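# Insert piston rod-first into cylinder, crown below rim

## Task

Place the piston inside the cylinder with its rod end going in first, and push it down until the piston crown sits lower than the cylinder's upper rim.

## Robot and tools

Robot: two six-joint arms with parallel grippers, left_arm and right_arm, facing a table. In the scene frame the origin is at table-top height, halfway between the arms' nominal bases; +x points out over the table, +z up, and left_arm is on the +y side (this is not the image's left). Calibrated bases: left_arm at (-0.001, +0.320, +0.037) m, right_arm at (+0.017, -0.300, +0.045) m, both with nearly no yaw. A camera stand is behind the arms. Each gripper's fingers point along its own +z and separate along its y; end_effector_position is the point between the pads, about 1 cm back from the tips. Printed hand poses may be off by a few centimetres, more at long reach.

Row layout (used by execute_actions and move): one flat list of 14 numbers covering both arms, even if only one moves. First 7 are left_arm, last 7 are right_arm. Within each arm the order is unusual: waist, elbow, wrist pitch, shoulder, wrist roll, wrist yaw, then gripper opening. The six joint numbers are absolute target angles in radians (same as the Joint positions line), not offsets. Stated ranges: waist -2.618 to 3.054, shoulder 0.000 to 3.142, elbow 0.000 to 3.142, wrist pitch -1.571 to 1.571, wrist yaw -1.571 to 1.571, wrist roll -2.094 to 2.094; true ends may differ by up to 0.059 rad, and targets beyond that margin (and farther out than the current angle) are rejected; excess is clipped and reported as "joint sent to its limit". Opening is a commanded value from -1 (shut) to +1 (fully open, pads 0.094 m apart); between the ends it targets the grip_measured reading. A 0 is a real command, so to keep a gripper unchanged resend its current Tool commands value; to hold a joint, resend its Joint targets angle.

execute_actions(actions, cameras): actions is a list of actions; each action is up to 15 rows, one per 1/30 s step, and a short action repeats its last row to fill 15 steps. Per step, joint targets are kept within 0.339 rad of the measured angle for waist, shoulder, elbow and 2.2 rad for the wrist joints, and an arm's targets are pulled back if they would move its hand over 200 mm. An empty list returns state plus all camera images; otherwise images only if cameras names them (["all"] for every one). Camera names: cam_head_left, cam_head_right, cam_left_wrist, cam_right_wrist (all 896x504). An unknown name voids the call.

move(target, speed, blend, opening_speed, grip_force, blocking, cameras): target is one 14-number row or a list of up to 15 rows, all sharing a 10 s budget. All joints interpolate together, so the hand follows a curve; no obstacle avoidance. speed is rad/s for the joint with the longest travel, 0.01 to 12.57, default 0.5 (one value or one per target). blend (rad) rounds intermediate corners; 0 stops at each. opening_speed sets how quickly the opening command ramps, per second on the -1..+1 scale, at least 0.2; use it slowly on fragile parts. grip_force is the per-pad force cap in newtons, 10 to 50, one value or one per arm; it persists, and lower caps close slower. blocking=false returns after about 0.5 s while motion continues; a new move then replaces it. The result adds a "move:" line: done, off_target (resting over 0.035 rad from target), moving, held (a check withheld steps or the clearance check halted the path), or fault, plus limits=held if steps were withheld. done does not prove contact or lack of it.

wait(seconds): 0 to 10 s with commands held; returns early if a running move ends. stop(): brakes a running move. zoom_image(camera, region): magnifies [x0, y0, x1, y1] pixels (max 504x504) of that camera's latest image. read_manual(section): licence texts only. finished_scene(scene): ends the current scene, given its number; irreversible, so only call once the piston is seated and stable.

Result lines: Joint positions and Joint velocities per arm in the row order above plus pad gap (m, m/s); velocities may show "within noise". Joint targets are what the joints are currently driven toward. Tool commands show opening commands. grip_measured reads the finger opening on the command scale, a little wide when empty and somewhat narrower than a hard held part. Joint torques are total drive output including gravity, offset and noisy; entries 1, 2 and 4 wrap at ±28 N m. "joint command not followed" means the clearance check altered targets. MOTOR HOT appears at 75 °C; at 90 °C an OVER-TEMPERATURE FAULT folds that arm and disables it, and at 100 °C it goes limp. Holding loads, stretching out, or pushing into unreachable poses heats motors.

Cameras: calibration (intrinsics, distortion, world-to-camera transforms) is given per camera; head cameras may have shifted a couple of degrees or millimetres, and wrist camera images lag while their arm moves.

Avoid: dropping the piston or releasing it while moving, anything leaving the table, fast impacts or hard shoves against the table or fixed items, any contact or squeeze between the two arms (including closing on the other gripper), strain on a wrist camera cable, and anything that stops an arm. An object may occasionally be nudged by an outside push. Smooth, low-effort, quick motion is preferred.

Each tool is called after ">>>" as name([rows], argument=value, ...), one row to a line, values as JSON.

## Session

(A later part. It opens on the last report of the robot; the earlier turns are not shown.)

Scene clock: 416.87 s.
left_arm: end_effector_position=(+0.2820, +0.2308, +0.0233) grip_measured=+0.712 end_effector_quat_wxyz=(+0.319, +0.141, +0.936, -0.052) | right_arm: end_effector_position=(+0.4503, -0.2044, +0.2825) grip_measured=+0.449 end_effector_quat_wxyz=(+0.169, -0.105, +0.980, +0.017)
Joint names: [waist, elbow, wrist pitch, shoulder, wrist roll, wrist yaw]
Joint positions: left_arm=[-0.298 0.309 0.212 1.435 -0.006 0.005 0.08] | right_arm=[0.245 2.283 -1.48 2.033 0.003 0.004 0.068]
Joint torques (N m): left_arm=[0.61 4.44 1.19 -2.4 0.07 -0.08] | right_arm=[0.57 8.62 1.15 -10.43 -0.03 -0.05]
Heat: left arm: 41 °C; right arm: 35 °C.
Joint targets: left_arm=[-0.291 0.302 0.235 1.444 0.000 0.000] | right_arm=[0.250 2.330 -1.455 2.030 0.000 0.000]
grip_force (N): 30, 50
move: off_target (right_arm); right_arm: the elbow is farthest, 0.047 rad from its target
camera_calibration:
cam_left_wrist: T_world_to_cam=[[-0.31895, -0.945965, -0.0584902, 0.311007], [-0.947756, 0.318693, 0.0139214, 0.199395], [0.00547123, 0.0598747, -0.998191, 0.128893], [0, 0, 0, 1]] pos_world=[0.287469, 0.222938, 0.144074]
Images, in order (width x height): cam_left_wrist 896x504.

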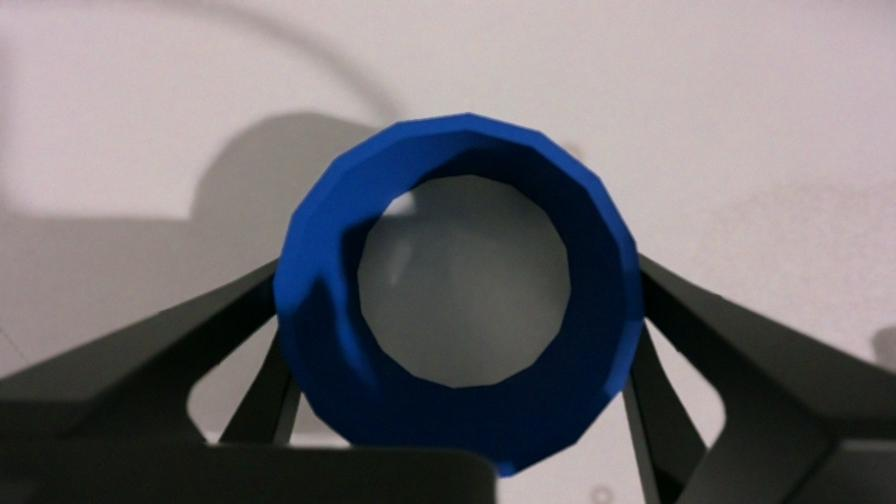

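>>> move([
  [-0.291, 0.94, -0.765, 1.042, 0.0, 0.0, 0.45, 0.25, 2.33, -1.455, 2.030, 0.0, 0.0, 0.2],
  [-0.748, 1.68, -0.65, 1.893, 0.0, 0.0, 0.45, 0.25, 2.33, -1.455, 2.030, 0.0, 0.0, 0.2],
], speed=[0.4, 0.45], blend=[0.1, 0], cameras=["cam_left_wrist", "cam_head_right"])

Scene clock: 425.73 s.
left_arm: end_effector_position=(+0.3642, -0.0241, +0.2007) grip_measured=+0.712 end_effector_quat_wxyz=(+0.286, +0.348, +0.885, -0.117) | right_arm: end_effector_position=(+0.4503, -0.2044, +0.2825) grip_measured=+0.449 end_effector_quat_wxyz=(+0.169, -0.105, +0.980, +0.017)
Joint names: [waist, elbow, wrist pitch, shoulder, wrist roll, wrist yaw]
Joint positions: left_arm=[-0.749 1.636 -0.691 1.888 -0.006 0.004 0.08] | right_arm=[0.245 2.283 -1.48 2.033 0.003 0.004 0.068]
Joint torques (N m): left_arm=[0.1 10.21 1.33 -8.55 0.07 -0.08] | right_arm=[0.55 8.65 1.14 -10.5 -0.02 -0.07]
Heat: left arm: 41 °C; right arm: 35 °C.
Joint targets: left_arm=[-0.748 1.680 -0.650 1.893 0.000 0.000] | right_arm=[0.250 2.330 -1.455 2.030 0.000 0.000]
grip_force (N): 30, 50
move: off_target (left_arm, right_arm); left_arm: the elbow is farthest, 0.044 rad from its target; right_arm: the elbow is farthest, 0.047 rad from its target
camera_calibration:
cam_left_wrist: T_world_to_cam=[[-0.700462, -0.711289, -0.0584801, 0.251172], [-0.713613, 0.699228, 0.0428517, 0.274171], [0.010411, 0.0717482, -0.997368, 0.319205], [0, 0, 0, 1]] pos_world=[0.368266, -0.0359546, 0.321304]
Images, in order (width x height): cam_head_right 896x504, cam_left_wrist 896x504.

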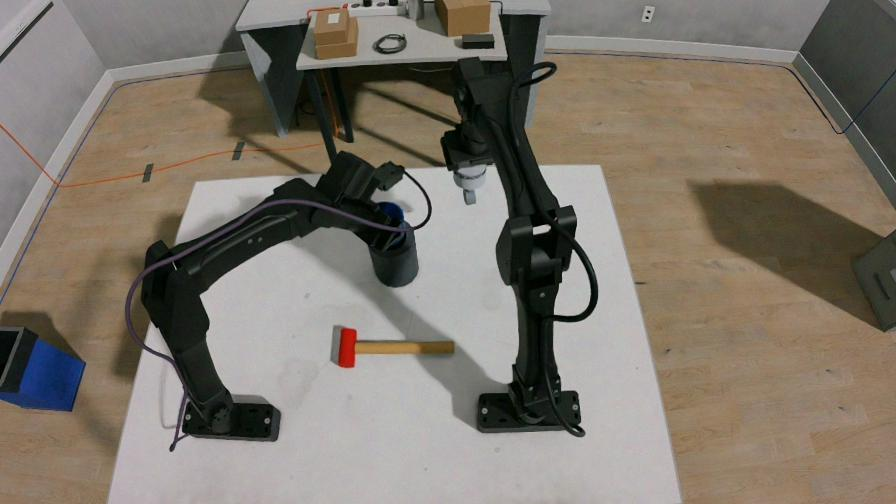

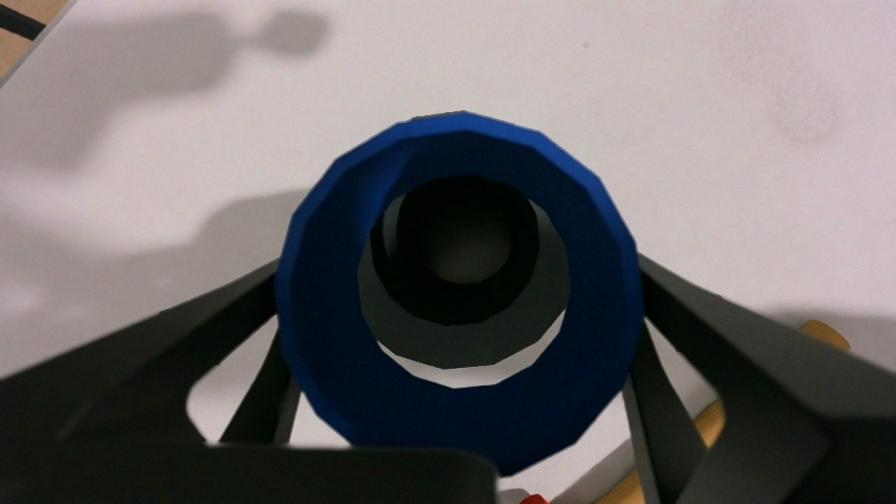

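>>> move(target=[-0.738, 1.611, -0.575, 1.928, 0.0, 0.0, 0.45, 0.25, 2.33, -1.455, 2.030, 0.0, 0.0, 0.2], speed=0.2, cameras=["cam_left_wrist"])

Scene clock: 429.53 s.
left_arm: end_effector_position=(+0.3731, -0.0288, +0.1848) grip_measured=+0.712 end_effector_quat_wxyz=(+0.291, +0.345, +0.884, -0.118) | right_arm: end_effector_position=(+0.4503, -0.2044, +0.2825) grip_measured=+0.449 end_effector_quat_wxyz=(+0.169, -0.105, +0.980, +0.017)
Joint names: [waist, elbow, wrist pitch, shoulder, wrist roll, wrist yaw]
Joint positions: left_arm=[-0.744 1.61 -0.621 1.92 -0.006 0.004 0.08] | right_arm=[0.245 2.283 -1.48 2.033 0.003 0.004 0.068]
Joint torques (N m): left_arm=[0.54 6.87 1.38 -8.65 0.08 -0.07] | right_arm=[0.51 8.68 1.13 -10.48 -0.02 -0.07]
Heat: left arm: 41 °C; right arm: 35 °C.
Joint targets: left_arm=[-0.738 1.611 -0.575 1.928 0.000 0.000] | right_arm=[0.250 2.330 -1.455 2.030 0.000 0.000]
grip_force (N): 30, 50
move: off_target (left_arm, right_arm); left_arm: the wrist pitch is farthest, 0.046 rad from its target; right_arm: the elbow is farthest, 0.047 rad from its target
camera_calibration:
cam_left_wrist: T_world_to_cam=[[-0.696211, -0.71544, -0.0586163, 0.251414], [-0.717611, 0.695717, 0.0318083, 0.287974], [0.0180235, 0.064209, -0.997774, 0.300485], [0, 0, 0, 1]] pos_world=[0.376274, -0.0397708, 0.305393]
Images, in order (width x height): cam_left_wrist 896x504.

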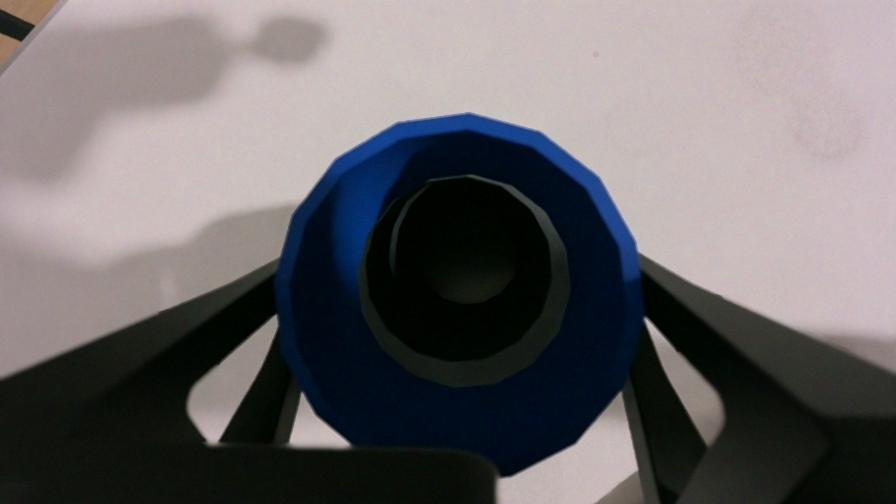

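>>> zoom_image(camera="cam_left_wrist", region=[240, 90, 680, 500])

Scaled by 1.145 from the camera's 896x504 image, which has a finer 1280x720 frame.

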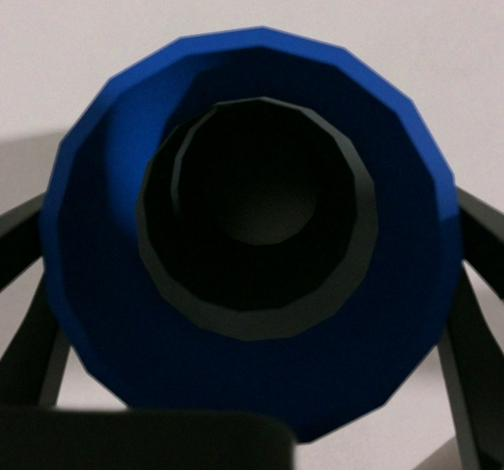

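>>> move(target=[-0.730, 1.549, -0.498, 1.929, 0.0, 0.0, 0.45, 0.25, 2.33, -1.455, 2.030, 0.0, 0.0, 0.2], speed=0.15, cameras=["cam_left_wrist"])

>>> zoom_image(camera="cam_left_wrist", region=[240, 90, 680, 500])

Scene clock: 434.90 s.
left_arm: end_effector_position=(+0.3771, -0.0271, +0.1722) grip_measured=+0.712 end_effector_quat_wxyz=(+0.299, +0.341, +0.883, -0.120) | right_arm: end_effector_position=(+0.4503, -0.2044, +0.2825) grip_measured=+0.449 end_effector_quat_wxyz=(+0.169, -0.105, +0.980, +0.017)
Joint names: [waist, elbow, wrist pitch, shoulder, wrist roll, wrist yaw]
Joint positions: left_arm=[-0.736 1.55 -0.545 1.92 -0.006 0.004 0.08] | right_arm=[0.245 2.283 -1.48 2.033 0.003 0.004 0.068]
Joint torques (N m): left_arm=[0.55 6.71 1.39 -8.58 0.07 -0.07] | right_arm=[0.49 8.62 1.13 -10.39 0 -0.04]
Heat: left arm: 42 °C; right arm: 35 °C.
Joint targets: left_arm=[-0.730 1.549 -0.498 1.929 0.000 0.000] | right_arm=[0.250 2.330 -1.455 2.030 0.000 0.000]
grip_force (N): 30, 50
move: off_target (left_arm, right_arm); left_arm: the wrist pitch is farthest, 0.047 rad from its target; right_arm: the elbow is farthest, 0.047 rad from its target
camera_calibration:
cam_left_wrist: T_world_to_cam=[[-0.690016, -0.721381, -0.0590545, 0.25227], [-0.723186, 0.69048, 0.0154322, 0.294822], [0.0296435, 0.0533558, -0.998135, 0.283156], [0, 0, 0, 1]] pos_world=[0.378888, -0.0366943, 0.292976]
Images, in order (width x height): cam_left_wrist 896x504.

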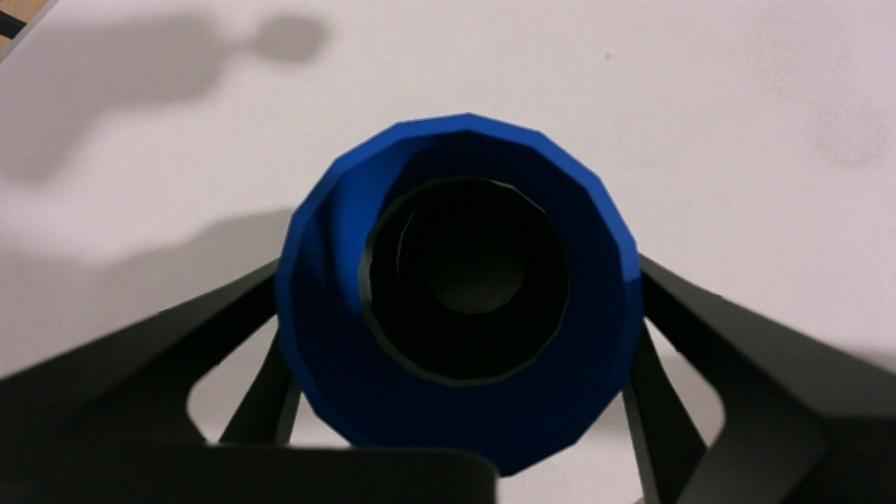

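Scaled by 1.145 from the camera's 896x504 image, which has a finer 1280x720 frame.

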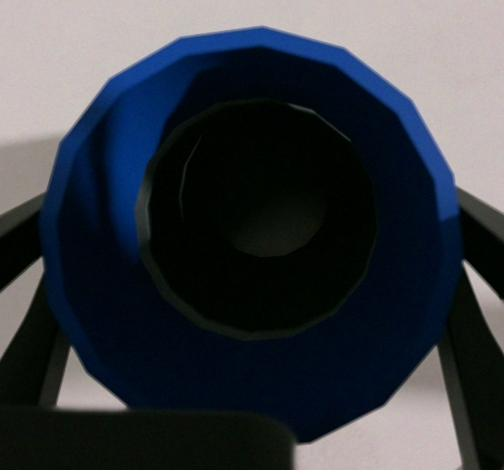

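>>> move(target=[-0.732, 1.529, -0.474, 1.933, 0.0, 0.0, 0.45, 0.25, 2.33, -1.455, 2.030, 0.0, 0.0, 0.2], speed=0.1, cameras=["cam_left_wrist"])

>>> zoom_image(camera="cam_left_wrist", region=[320, 150, 620, 410])

Scene clock: 439.33 s.
left_arm: end_effector_position=(+0.3773, -0.0273, +0.1682) grip_measured=+0.712 end_effector_quat_wxyz=(+0.301, +0.341, +0.882, -0.120) | right_arm: end_effector_position=(+0.4503, -0.2044, +0.2825) grip_measured=+0.449 end_effector_quat_wxyz=(+0.169, -0.105, +0.980, +0.017)
Joint names: [waist, elbow, wrist pitch, shoulder, wrist roll, wrist yaw]
Joint positions: left_arm=[-0.736 1.531 -0.521 1.92 -0.006 0.004 0.08] | right_arm=[0.245 2.283 -1.48 2.033 0.003 0.004 0.068]
Joint torques (N m): left_arm=[0.36 6.64 1.41 -8.29 0.07 -0.07] | right_arm=[0.49 8.64 1.15 -10.45 0 -0.04]
Heat: left arm: 42 °C; right arm: 35 °C.
Joint targets: left_arm=[-0.732 1.529 -0.474 1.933 0.000 0.000] | right_arm=[0.250 2.330 -1.455 2.030 0.000 0.000]
grip_force (N): 30, 50
move: off_target (left_arm, right_arm); left_arm: the wrist pitch is farthest, 0.047 rad from its target; right_arm: the elbow is farthest, 0.047 rad from its target
camera_calibration:
cam_left_wrist: T_world_to_cam=[[-0.689752, -0.72163, -0.0590887, 0.251946], [-0.723282, 0.690474, 0.0104658, 0.296077], [0.0332467, 0.0499566, -0.998198, 0.277783], [0, 0, 0, 1]] pos_world=[0.378693, -0.0364986, 0.28907]
Images, in order (width x height): cam_left_wrist 896x504.

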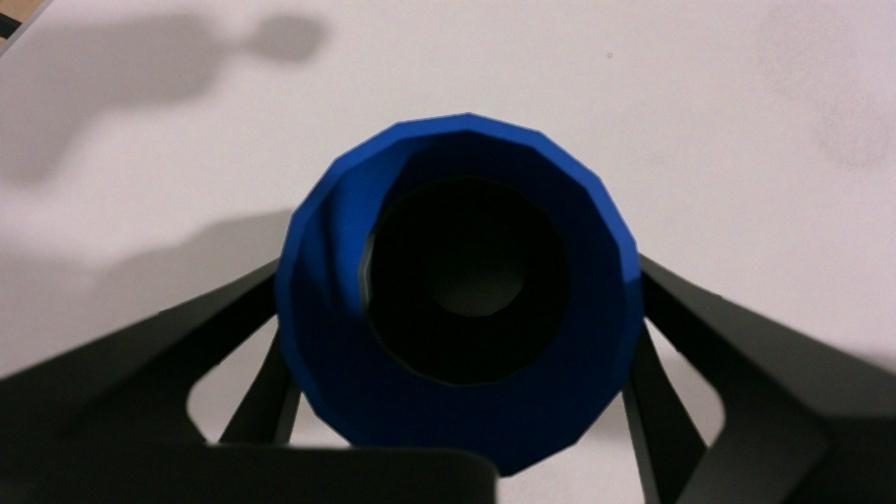

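Scaled by 1.680 from the camera's 896x504 image, which has a finer 1280x720 frame.

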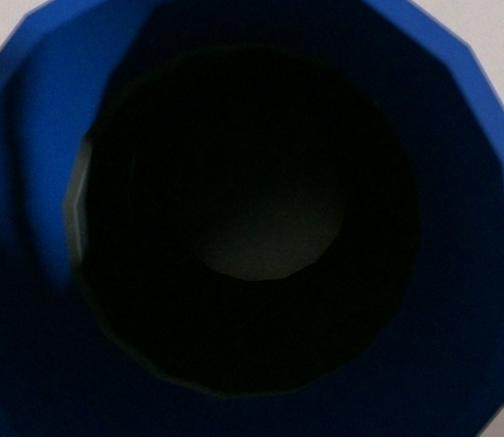

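>>> move(target=[-0.743, 1.526, -0.472, 1.935, 0.0, 0.0, 0.45, 0.25, 2.33, -1.455, 2.030, 0.0, 0.0, 0.2], speed=0.1, cameras=["cam_left_wrist"])

>>> zoom_image(camera="cam_left_wrist", region=[320, 150, 620, 410])

Scene clock: 440.77 s.
left_arm: end_effector_position=(+0.3777, -0.0276, +0.1686) grip_measured=+0.712 end_effector_quat_wxyz=(+0.302, +0.341, +0.882, -0.121) | right_arm: end_effector_position=(+0.4503, -0.2044, +0.2825) grip_measured=+0.449 end_effector_quat_wxyz=(+0.169, -0.105, +0.980, +0.017)
Joint names: [waist, elbow, wrist pitch, shoulder, wrist roll, wrist yaw]
Joint positions: left_arm=[-0.736 1.531 -0.519 1.92 -0.006 0.004 0.08] | right_arm=[0.245 2.283 -1.48 2.033 0.003 0.004 0.068]
Joint torques (N m): left_arm=[-0.64 6.43 1.41 -8.14 0.08 -0.07] | right_arm=[0.49 8.7 1.16 -10.43 0.01 -0.05]
Heat: left arm: 42 °C; right arm: 35 °C.
Joint targets: left_arm=[-0.743 1.526 -0.472 1.935 0.000 0.000] | right_arm=[0.250 2.330 -1.455 2.030 0.000 0.000]
grip_force (N): 30, 50
move: off_target (left_arm, right_arm); left_arm: the wrist pitch is farthest, 0.047 rad from its target; right_arm: the elbow is farthest, 0.047 rad from its target
camera_calibration:
cam_left_wrist: T_world_to_cam=[[-0.68965, -0.721721, -0.0591729, 0.251943], [-0.723299, 0.690487, 0.00819498, 0.296883], [0.0349436, 0.0484513, -0.998214, 0.277388], [0, 0, 0, 1]] pos_world=[0.378795, -0.0366005, 0.289368]
Images, in order (width x height): cam_left_wrist 896x504.

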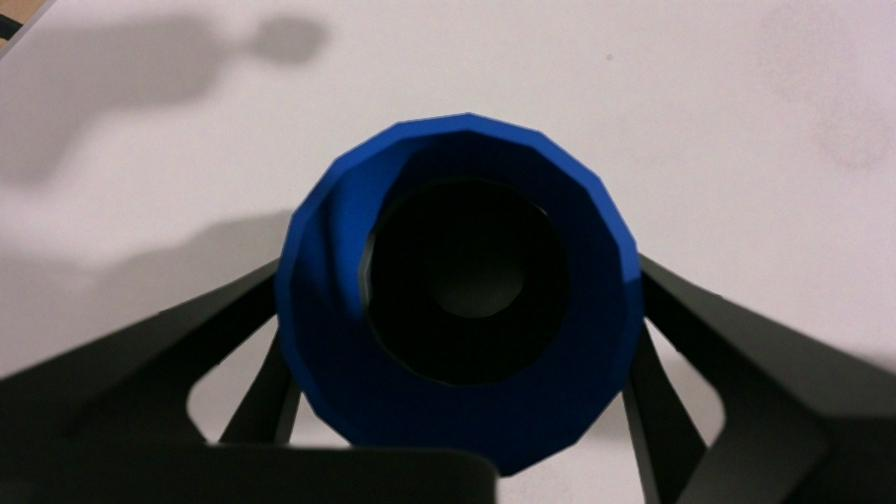

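Scaled by 1.680 from the camera's 896x504 image, which has a finer 1280x720 frame.

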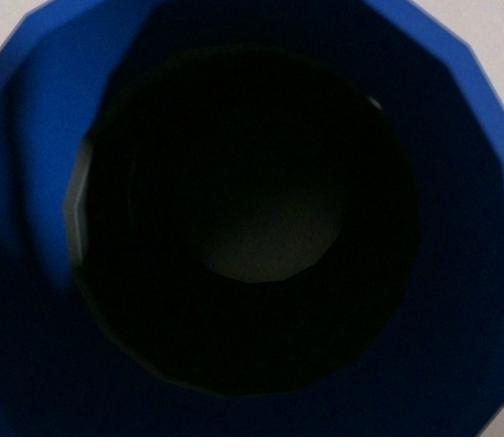

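>>> move(target=[-0.743, 1.521, -0.466, 1.937, 0.0, 0.025, 0.45, 0.25, 2.33, -1.455, 2.030, 0.0, 0.0, 0.2], speed=0.1, cameras=["cam_left_wrist"])

>>> zoom_image(camera="cam_left_wrist", region=[320, 150, 620, 410])

Scene clock: 442.67 s.
left_arm: end_effector_position=(+0.3764, -0.0280, +0.1664) grip_measured=+0.712 end_effector_quat_wxyz=(+0.300, +0.342, +0.882, -0.123) | right_arm: end_effector_position=(+0.4503, -0.2044, +0.2825) grip_measured=+0.449 end_effector_quat_wxyz=(+0.169, -0.105, +0.980, +0.017)
Joint names: [waist, elbow, wrist pitch, shoulder, wrist roll, wrist yaw]
Joint positions: left_arm=[-0.736 1.523 -0.513 1.92 -0.006 0.01 0.08] | right_arm=[0.245 2.283 -1.48 2.033 0.003 0.004 0.068]
Joint torques (N m): left_arm=[-0.64 6.61 1.4 -8.01 0.07 0.14] | right_arm=[0.51 8.68 1.15 -10.47 -0.02 -0.04]
Heat: left arm: 42 °C; right arm: 35 °C.
Joint targets: left_arm=[-0.743 1.521 -0.466 1.937 0.000 0.025] | right_arm=[0.250 2.330 -1.455 2.030 0.000 0.000]
grip_force (N): 30, 50
move: off_target (left_arm, right_arm); left_arm: the wrist pitch is farthest, 0.047 rad from its target; right_arm: the elbow is farthest, 0.047 rad from its target
camera_calibration:
cam_left_wrist: T_world_to_cam=[[-0.692651, -0.719221, -0.0543707, 0.251109], [-0.720626, 0.693252, 0.00995352, 0.295043], [0.0305338, 0.0460752, -0.998471, 0.276981], [0, 0, 0, 1]] pos_world=[0.378089, -0.0366983, 0.287274]
Images, in order (width x height): cam_left_wrist 896x504.

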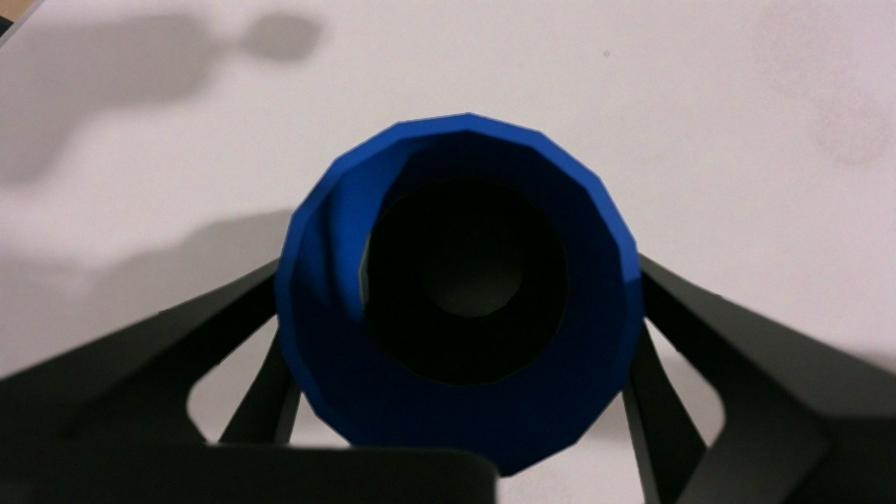

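Scaled by 1.680 from the camera's 896x504 image, which has a finer 1280x720 frame.

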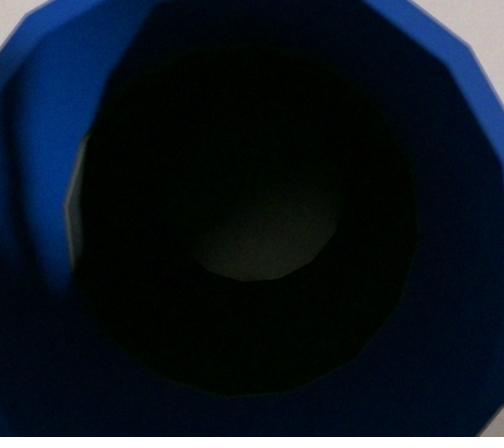

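>>> move(target=[-0.743, 1.514, -0.459, 1.937, 0.0, 0.029, 0.45, 0.25, 2.33, -1.455, 2.030, 0.0, 0.0, 0.2], speed=0.1, cameras=["cam_left_wrist"])

>>> zoom_image(camera="cam_left_wrist", region=[320, 150, 620, 410])

Scene clock: 444.30 s.
left_arm: end_effector_position=(+0.3756, -0.0282, +0.1644) grip_measured=+0.712 end_effector_quat_wxyz=(+0.299, +0.342, +0.882, -0.125) | right_arm: end_effector_position=(+0.4503, -0.2044, +0.2825) grip_measured=+0.449 end_effector_quat_wxyz=(+0.169, -0.105, +0.980, +0.017)
Joint names: [waist, elbow, wrist pitch, shoulder, wrist roll, wrist yaw]
Joint positions: left_arm=[-0.736 1.516 -0.506 1.92 -0.006 0.015 0.08] | right_arm=[0.245 2.283 -1.48 2.033 0.003 0.004 0.068]
Joint torques (N m): left_arm=[-0.64 6.64 1.4 -8.02 0.07 0.16] | right_arm=[0.51 8.66 1.15 -10.47 -0.01 -0.04]
Heat: left arm: 42 °C; right arm: 35 °C.
Joint targets: left_arm=[-0.743 1.514 -0.459 1.937 0.000 0.029] | right_arm=[0.250 2.330 -1.455 2.030 0.000 0.000]
grip_force (N): 30, 50
move: off_target (left_arm, right_arm); left_arm: the wrist pitch is farthest, 0.047 rad from its target; right_arm: the elbow is farthest, 0.047 rad from its target
camera_calibration:
cam_left_wrist: T_world_to_cam=[[-0.694667, -0.717518, -0.0510422, 0.250386], [-0.718793, 0.695143, 0.010663, 0.293872], [0.0278307, 0.044096, -0.99864, 0.276006], [0, 0, 0, 1]] pos_world=[0.377486, -0.0367972, 0.285277]
Images, in order (width x height): cam_left_wrist 896x504.

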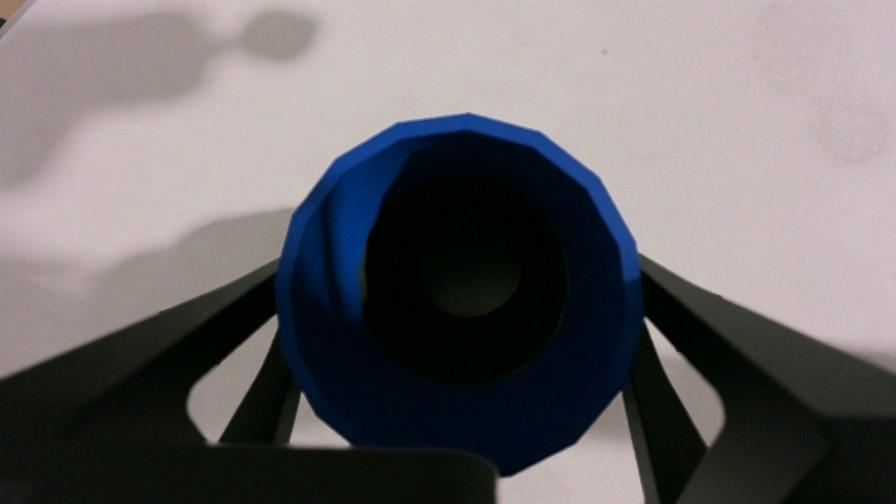

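Scaled by 1.680 from the camera's 896x504 image, which has a finer 1280x720 frame.

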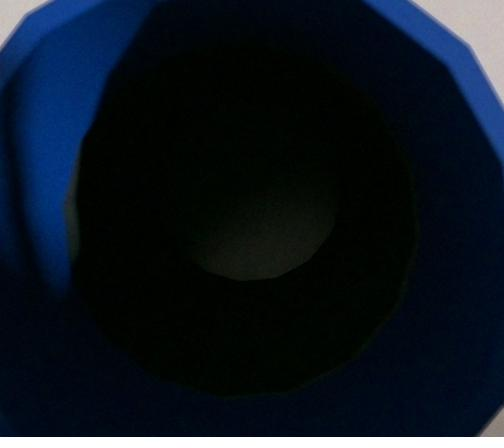

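>>> move(target=[-0.743, 1.494, -0.440, 1.937, 0.0, 0.029, 0.45, 0.25, 2.33, -1.455, 2.030, 0.0, 0.0, 0.2], speed=0.1, cameras=["cam_left_wrist"])

>>> zoom_image(camera="cam_left_wrist", region=[320, 150, 620, 410])

Scene clock: 448.13 s.
left_arm: end_effector_position=(+0.3769, -0.0296, +0.1627) grip_measured=+0.712 end_effector_quat_wxyz=(+0.305, +0.342, +0.880, -0.127) | right_arm: end_effector_position=(+0.4503, -0.2044, +0.2825) grip_measured=+0.449 end_effector_quat_wxyz=(+0.169, -0.105, +0.980, +0.017)
Joint names: [waist, elbow, wrist pitch, shoulder, wrist roll, wrist yaw]
Joint positions: left_arm=[-0.736 1.501 -0.478 1.92 -0.006 0.015 0.08] | right_arm=[0.245 2.283 -1.48 2.033 0.003 0.004 0.068]
Joint torques (N m): left_arm=[-0.64 6.28 1.34 -7.99 0.07 0.14] | right_arm=[0.55 8.66 1.16 -10.44 -0.01 -0.03]
Heat: left arm: 42 °C; right arm: 35 °C.
Joint targets: left_arm=[-0.743 1.494 -0.440 1.937 0.000 0.029] | right_arm=[0.250 2.330 -1.455 2.030 0.000 0.000]
grip_force (N): 30, 50
move: off_target (left_arm, right_arm); left_arm: the wrist pitch is farthest, 0.038 rad from its target; right_arm: the elbow is farthest, 0.047 rad from its target
camera_calibration:
cam_left_wrist: T_world_to_cam=[[-0.694539, -0.717627, -0.0512544, 0.250307], [-0.718486, 0.695537, -0.00234621, 0.297776], [0.0373331, 0.0351961, -0.998683, 0.270492], [0, 0, 0, 1]] pos_world=[0.377698, -0.0370075, 0.283664]
Images, in order (width x height): cam_left_wrist 896x504.

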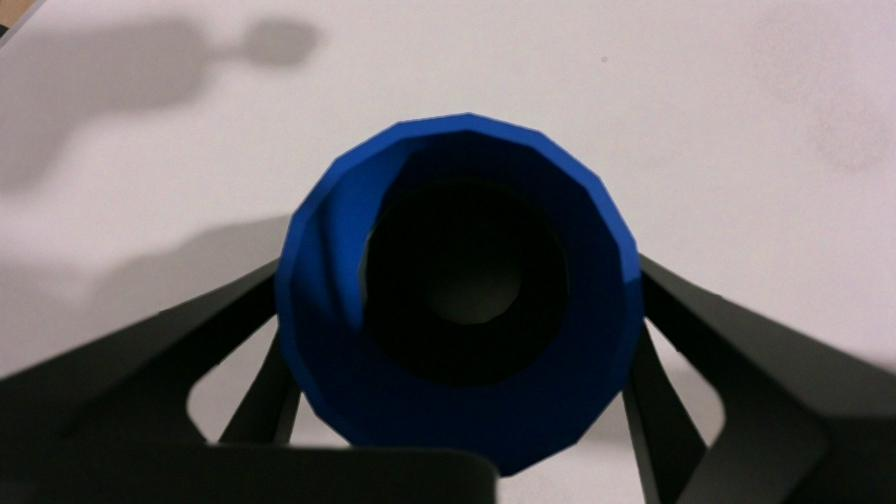

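Scaled by 1.680 from the camera's 896x504 image, which has a finer 1280x720 frame.

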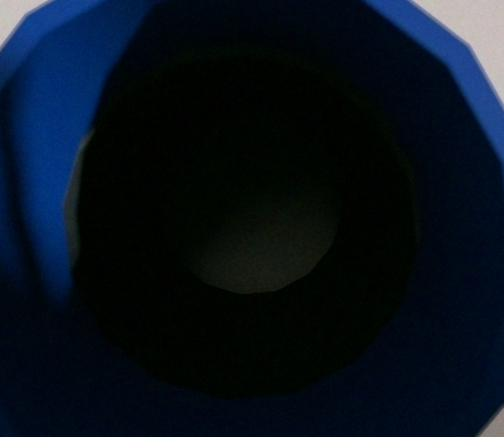

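>>> move([
  [-0.743, 1.494, -0.440, 1.937, 0.0, 0.034, 0.45, 0.25, 2.33, -1.455, 2.030, 0.0, 0.0, 0.2],
  [-0.743, 1.494, -0.440, 1.937, 0.0, 0.034, 1.0, 0.25, 2.33, -1.455, 2.030, 0.0, 0.0, 0.2],
], speed=0.1, opening_speed=0.3, cameras=["cam_left_wrist"])

>>> zoom_image(camera="cam_left_wrist", region=[240, 90, 680, 500])

Scene clock: 452.03 s.
left_arm: end_effector_position=(+0.3786, -0.0324, +0.1652) grip_measured=+0.998 end_effector_quat_wxyz=(+0.311, +0.342, +0.877, -0.132) | right_arm: end_effector_position=(+0.4503, -0.2044, +0.2825) grip_measured=+0.449 end_effector_quat_wxyz=(+0.169, -0.105, +0.980, +0.017)
Joint names: [waist, elbow, wrist pitch, shoulder, wrist roll, wrist yaw]
Joint positions: left_arm=[-0.736 1.501 -0.462 1.92 -0.006 0.02 0.094] | right_arm=[0.245 2.283 -1.48 2.033 0.003 0.004 0.068]
Joint torques (N m): left_arm=[-0.64 6.3 1.21 -8.02 0.07 0.14] | right_arm=[0.55 8.57 1.15 -10.44 -0.03 -0.05]
Heat: left arm: 42 °C; right arm: 35 °C.
Joint targets: left_arm=[-0.743 1.494 -0.440 1.937 0.000 0.034] | right_arm=[0.250 2.330 -1.455 2.030 0.000 0.000]
grip_force (N): 30, 50
move: off_target (right_arm); target 2's new numbers were sent with left_arm's wrist pitch 0.038 rad from that target; right_arm: the elbow is farthest, 0.047 rad from its target
camera_calibration:
cam_left_wrist: T_world_to_cam=[[-0.696345, -0.716109, -0.0478649, 0.249837], [-0.716191, 0.69766, -0.0184819, 0.302827], [0.0466284, 0.0214106, -0.998683, 0.26905], [0, 0, 0, 1]] pos_world=[0.37831, -0.0381204, 0.286251]
Images, in order (width x height): cam_left_wrist 896x504.

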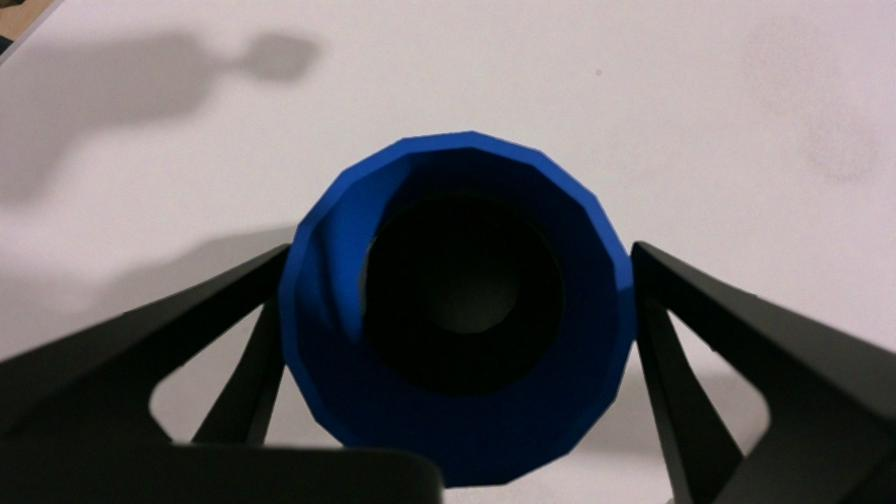

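Scaled by 1.145 from the camera's 896x504 image, which has a finer 1280x720 frame.

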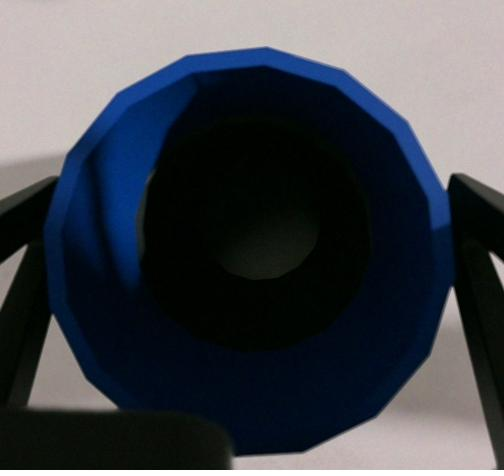

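>>> zoom_image(camera="cam_left_wrist", region=[340, 180, 460, 420])

>>> zoom_image(camera="cam_left_wrist", region=[460, 180, 580, 420])

Scaled by 2.100 from the camera's 896x504 image, which has a finer 1280x720 frame.

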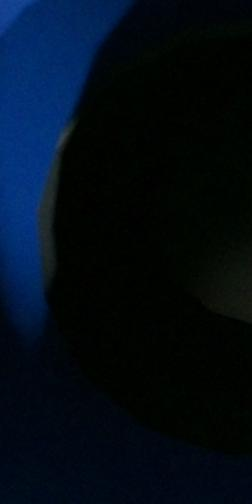

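Scaled by 2.100 from the camera's 896x504 image, which has a finer 1280x720 frame.

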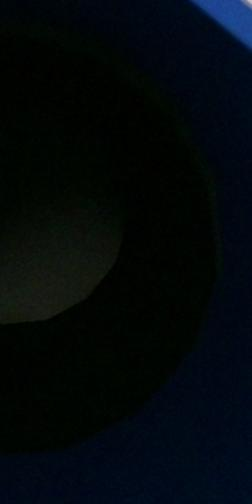

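>>> move([
  [-0.743, 1.83, -0.79, 1.925, 0.0, 0.03, 1.0, 0.25, 2.33, -1.455, 2.030, 0.0, 0.0, 0.2],
  [-0.767, 0.285, 0.785, 1.035, 0.0, 0.0, 1.0, 0.25, 2.33, -1.455, 2.030, 0.0, 0.0, 0.2],
], speed=[0.25, 0.6], blend=[0.05, 0], cameras=["cam_left_wrist", "cam_right_wrist", "cam_head_right"])

Scene clock: 460.13 s.
left_arm: end_effector_position=(+0.2570, +0.0698, +0.2589) grip_measured=+0.998 end_effector_quat_wxyz=(+0.653, +0.266, +0.655, -0.270) | right_arm: end_effector_position=(+0.4503, -0.2044, +0.2825) grip_measured=+0.449 end_effector_quat_wxyz=(+0.169, -0.105, +0.980, +0.017)
Joint names: [waist, elbow, wrist pitch, shoulder, wrist roll, wrist yaw]
Joint positions: left_arm=[-0.76 0.292 0.764 1.057 -0.006 0.011 0.094] | right_arm=[0.245 2.283 -1.48 2.033 0.003 0.004 0.068]
Joint torques (N m): left_arm=[-0.64 6.12 1.61 -3.08 0.07 -0.14] | right_arm=[0.5 8.64 1.14 -10.48 -0.01 -0.07]
Heat: left arm: 42 °C; right arm: 35 °C.
Joint targets: left_arm=[-0.767 0.285 0.785 1.035 0.000 0.000] | right_arm=[0.250 2.330 -1.455 2.030 0.000 0.000]
grip_force (N): 30, 50
move: off_target (right_arm); right_arm: the elbow is farthest, 0.047 rad from its target
camera_calibration:
cam_left_wrist: T_world_to_cam=[[-0.672281, -0.73839, -0.0530887, 0.239469], [-0.43138, 0.449018, -0.782492, 0.288218], [0.601622, -0.503153, -0.620393, 0.162137], [0, 0, 0, 1]] pos_world=[0.187777, 0.128987, 0.33883]
cam_right_wrist: T_world_to_cam=[[0.186644, -0.981512, -0.0424097, -0.272868], [-0.925544, -0.190149, 0.327433, 0.29325], [-0.329444, -0.0218613, -0.943922, 0.534234], [0, 0, 0, 1]] pos_world=[0.498345, -0.200384, 0.396684]
Images, in order (width x height): cam_head_right 896x504, cam_left_wrist 896x504, cam_right_wrist 896x504.

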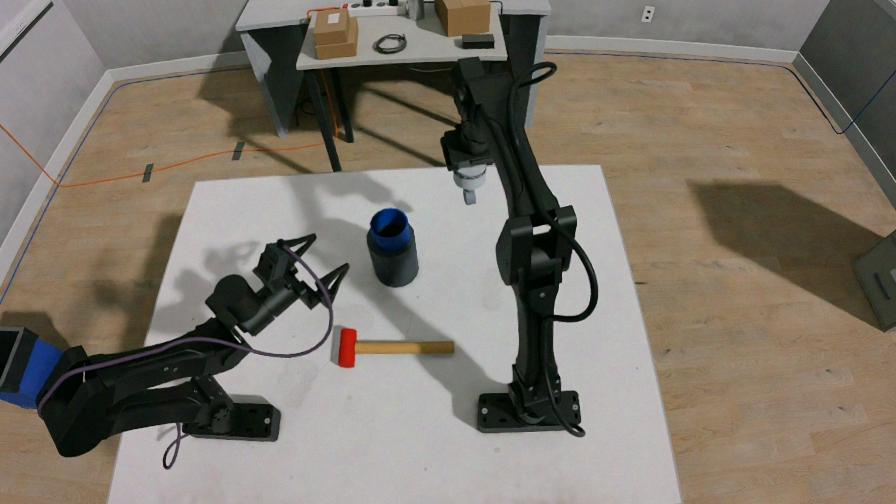

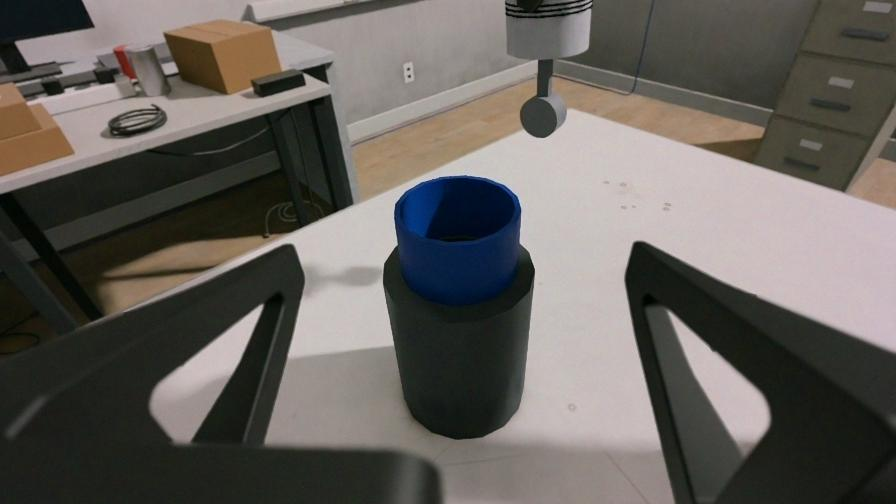

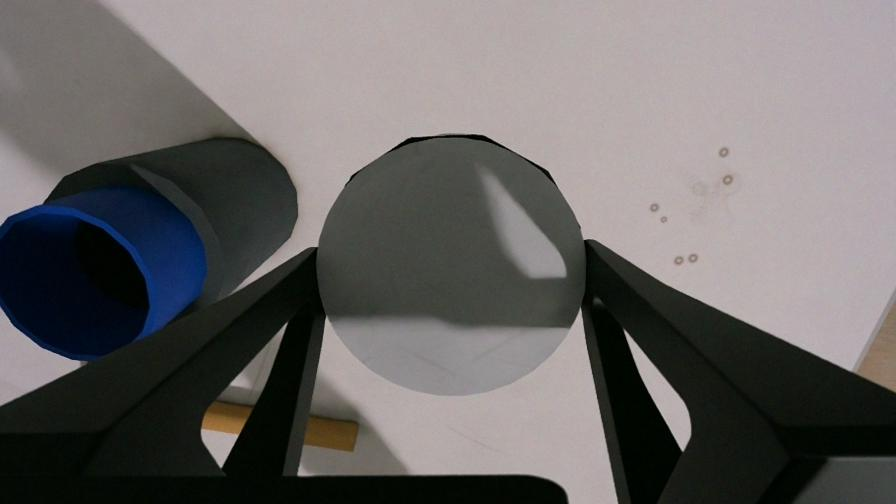

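>>> move([
  [-0.767, 0.285, 0.785, 1.035, 0.0, 0.0, 1.0, 0.25, 2.087, -1.22, 1.771, 0.04, 0.01, 0.2],
  [-0.767, 0.285, 0.785, 1.035, 0.0, 0.0, 1.0, 0.55, 2.087, -1.22, 1.771, 0.04, 0.01, 0.2],
], speed=[0.25, 0.25], cameras=["cam_left_wrist", "cam_right_wrist"])

Scene clock: 466.47 s.
left_arm: end_effector_position=(+0.2570, +0.0698, +0.2590) grip_measured=+0.998 end_effector_quat_wxyz=(+0.654, +0.266, +0.655, -0.270) | right_arm: end_effector_position=(+0.3967, -0.0811, +0.3283) grip_measured=+0.449 end_effector_quat_wxyz=(+0.264, -0.233, +0.933, +0.073)
Joint names: [waist, elbow, wrist pitch, shoulder, wrist roll, wrist yaw]
Joint positions: left_arm=[-0.76 0.292 0.764 1.057 -0.006 0.011 0.094] | right_arm=[0.551 2.088 -1.281 1.823 0.034 0.005 0.068]
Joint torques (N m): left_arm=[-0.64 6.11 1.6 -3.08 0.07 -0.15] | right_arm=[-0.21 5.12 1.94 -13.53 0.05 0.03]
Heat: left arm: 43 °C; right arm: 35 °C.
Joint targets: left_arm=[-0.767 0.285 0.785 1.035 0.000 0.000] | right_arm=[0.550 2.087 -1.220 1.771 0.040 0.010]
grip_force (N): 30, 50
move: off_target (right_arm); right_arm: the wrist pitch is farthest, 0.061 rad from its target
camera_calibration:
cam_left_wrist: T_world_to_cam=[[-0.672296, -0.738374, -0.0531201, 0.239487], [-0.431108, 0.448839, -0.782745, 0.288188], [0.601801, -0.503336, -0.620072, 0.162128], [0, 0, 0, 1]] pos_world=[0.187677, 0.129086, 0.33883]
cam_right_wrist: T_world_to_cam=[[0.45814, -0.886626, -0.0632654, -0.233124], [-0.878524, -0.462487, 0.119588, 0.279577], [-0.135289, 0.00079226, -0.990806, 0.502725], [0, 0, 0, 1]] pos_world=[0.420432, -0.0777917, 0.449921]
Images, in order (width x height): cam_left_wrist 896x504, cam_right_wrist 896x504.

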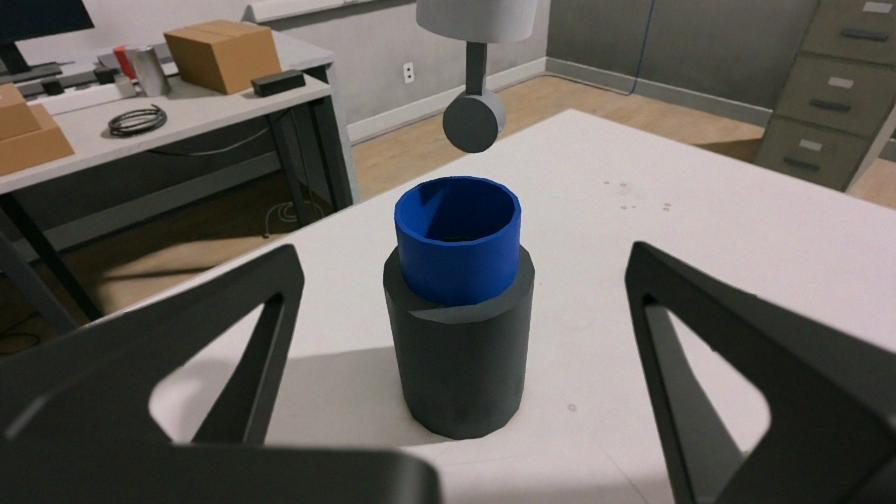

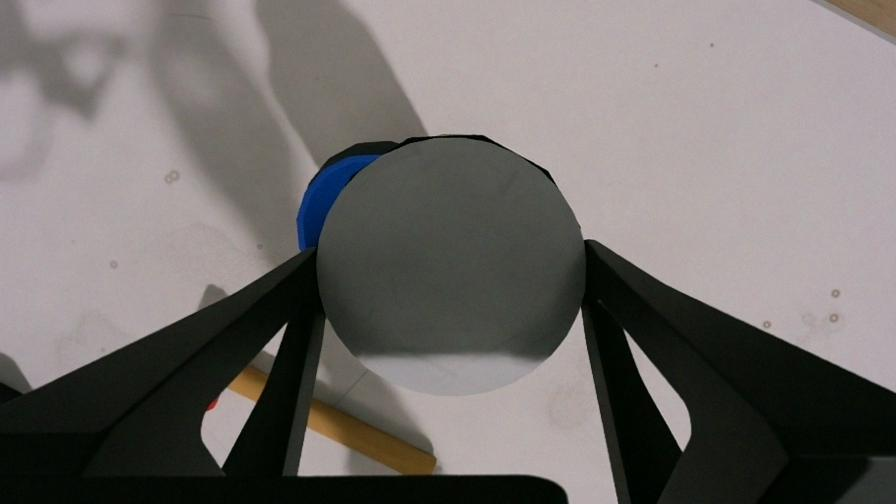

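>>> move(target=[-0.767, 0.285, 0.785, 1.035, 0.0, 0.0, 1.0, 0.667, 2.087, -1.22, 1.757, 0.04, 0.014, 0.2], speed=0.15, cameras=["cam_left_wrist", "cam_right_wrist"])

Scene clock: 469.07 s.
left_arm: end_effector_position=(+0.2570, +0.0698, +0.2590) grip_measured=+0.998 end_effector_quat_wxyz=(+0.654, +0.266, +0.655, -0.270) | right_arm: end_effector_position=(+0.3683, -0.0408, +0.3324) grip_measured=+0.449 end_effector_quat_wxyz=(+0.264, -0.284, +0.917, +0.089)
Joint names: [waist, elbow, wrist pitch, shoulder, wrist roll, wrist yaw]
Joint positions: left_arm=[-0.76 0.292 0.764 1.057 -0.006 0.011 0.094] | right_arm=[0.664 2.088 -1.281 1.813 0.034 0.005 0.068]
Joint torques (N m): left_arm=[-0.64 6.13 1.6 -3.1 0.06 -0.14] | right_arm=[0.25 5.05 1.96 -13.9 0.08 0.1]
Heat: left arm: 44 °C; right arm: 35 °C.
Joint targets: left_arm=[-0.767 0.285 0.785 1.035 0.000 0.000] | right_arm=[0.667 2.087 -1.220 1.757 0.040 0.014]
grip_force (N): 30, 50
move: off_target (right_arm); right_arm: the wrist pitch is farthest, 0.061 rad from its target
camera_calibration:
cam_left_wrist: T_world_to_cam=[[-0.672296, -0.738374, -0.0531201, 0.239487], [-0.431108, 0.448839, -0.782745, 0.288188], [0.601801, -0.503336, -0.620072, 0.162128], [0, 0, 0, 1]] pos_world=[0.187677, 0.129086, 0.33883]
cam_right_wrist: T_world_to_cam=[[0.55543, -0.829141, -0.063431, -0.217543], [-0.82189, -0.55897, 0.10977, 0.251244], [-0.126471, -0.0088362, -0.991931, 0.499739], [0, 0, 0, 1]] pos_world=[0.390527, -0.0355206, 0.454329]
Images, in order (width x height): cam_left_wrist 896x504, cam_right_wrist 896x504.

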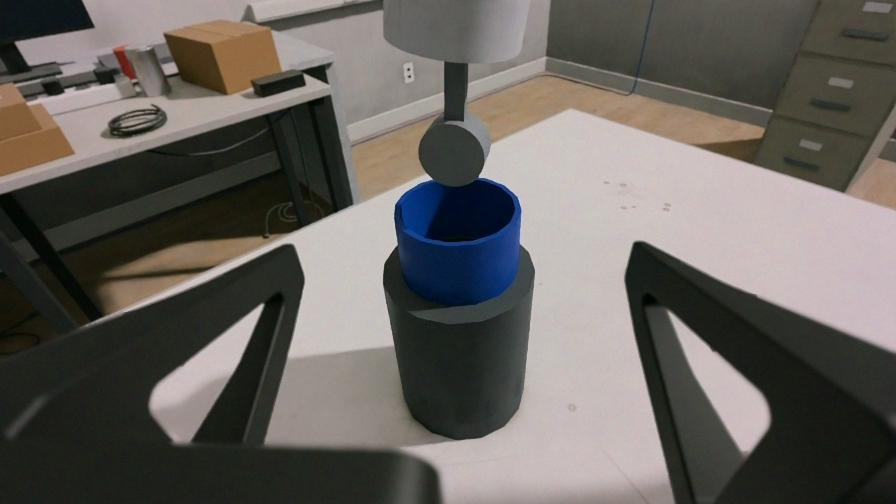

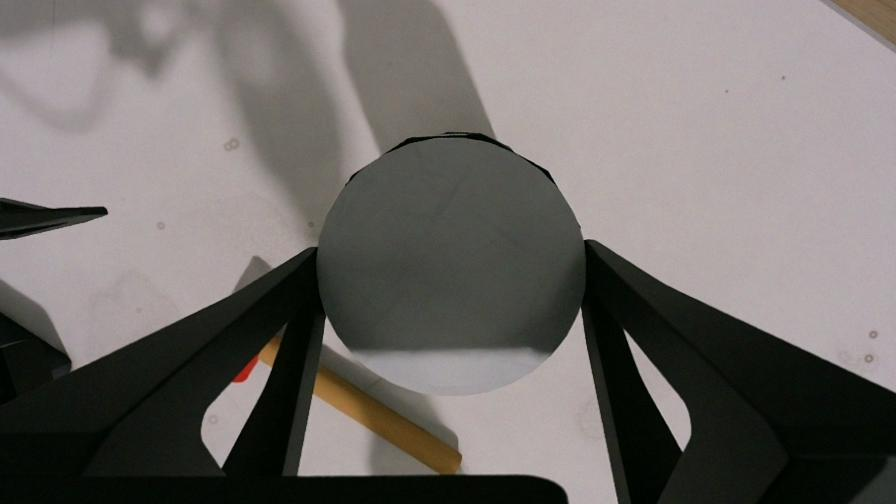

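>>> zoom_image(camera="cam_left_wrist", region=[340, 0, 600, 320])

Scaled by 1.575 from the camera's 896x504 image, which has a finer 1280x720 frame.

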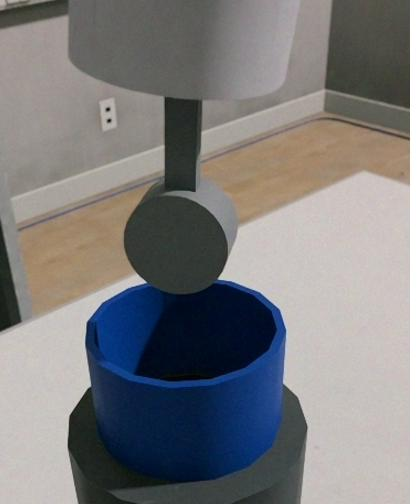

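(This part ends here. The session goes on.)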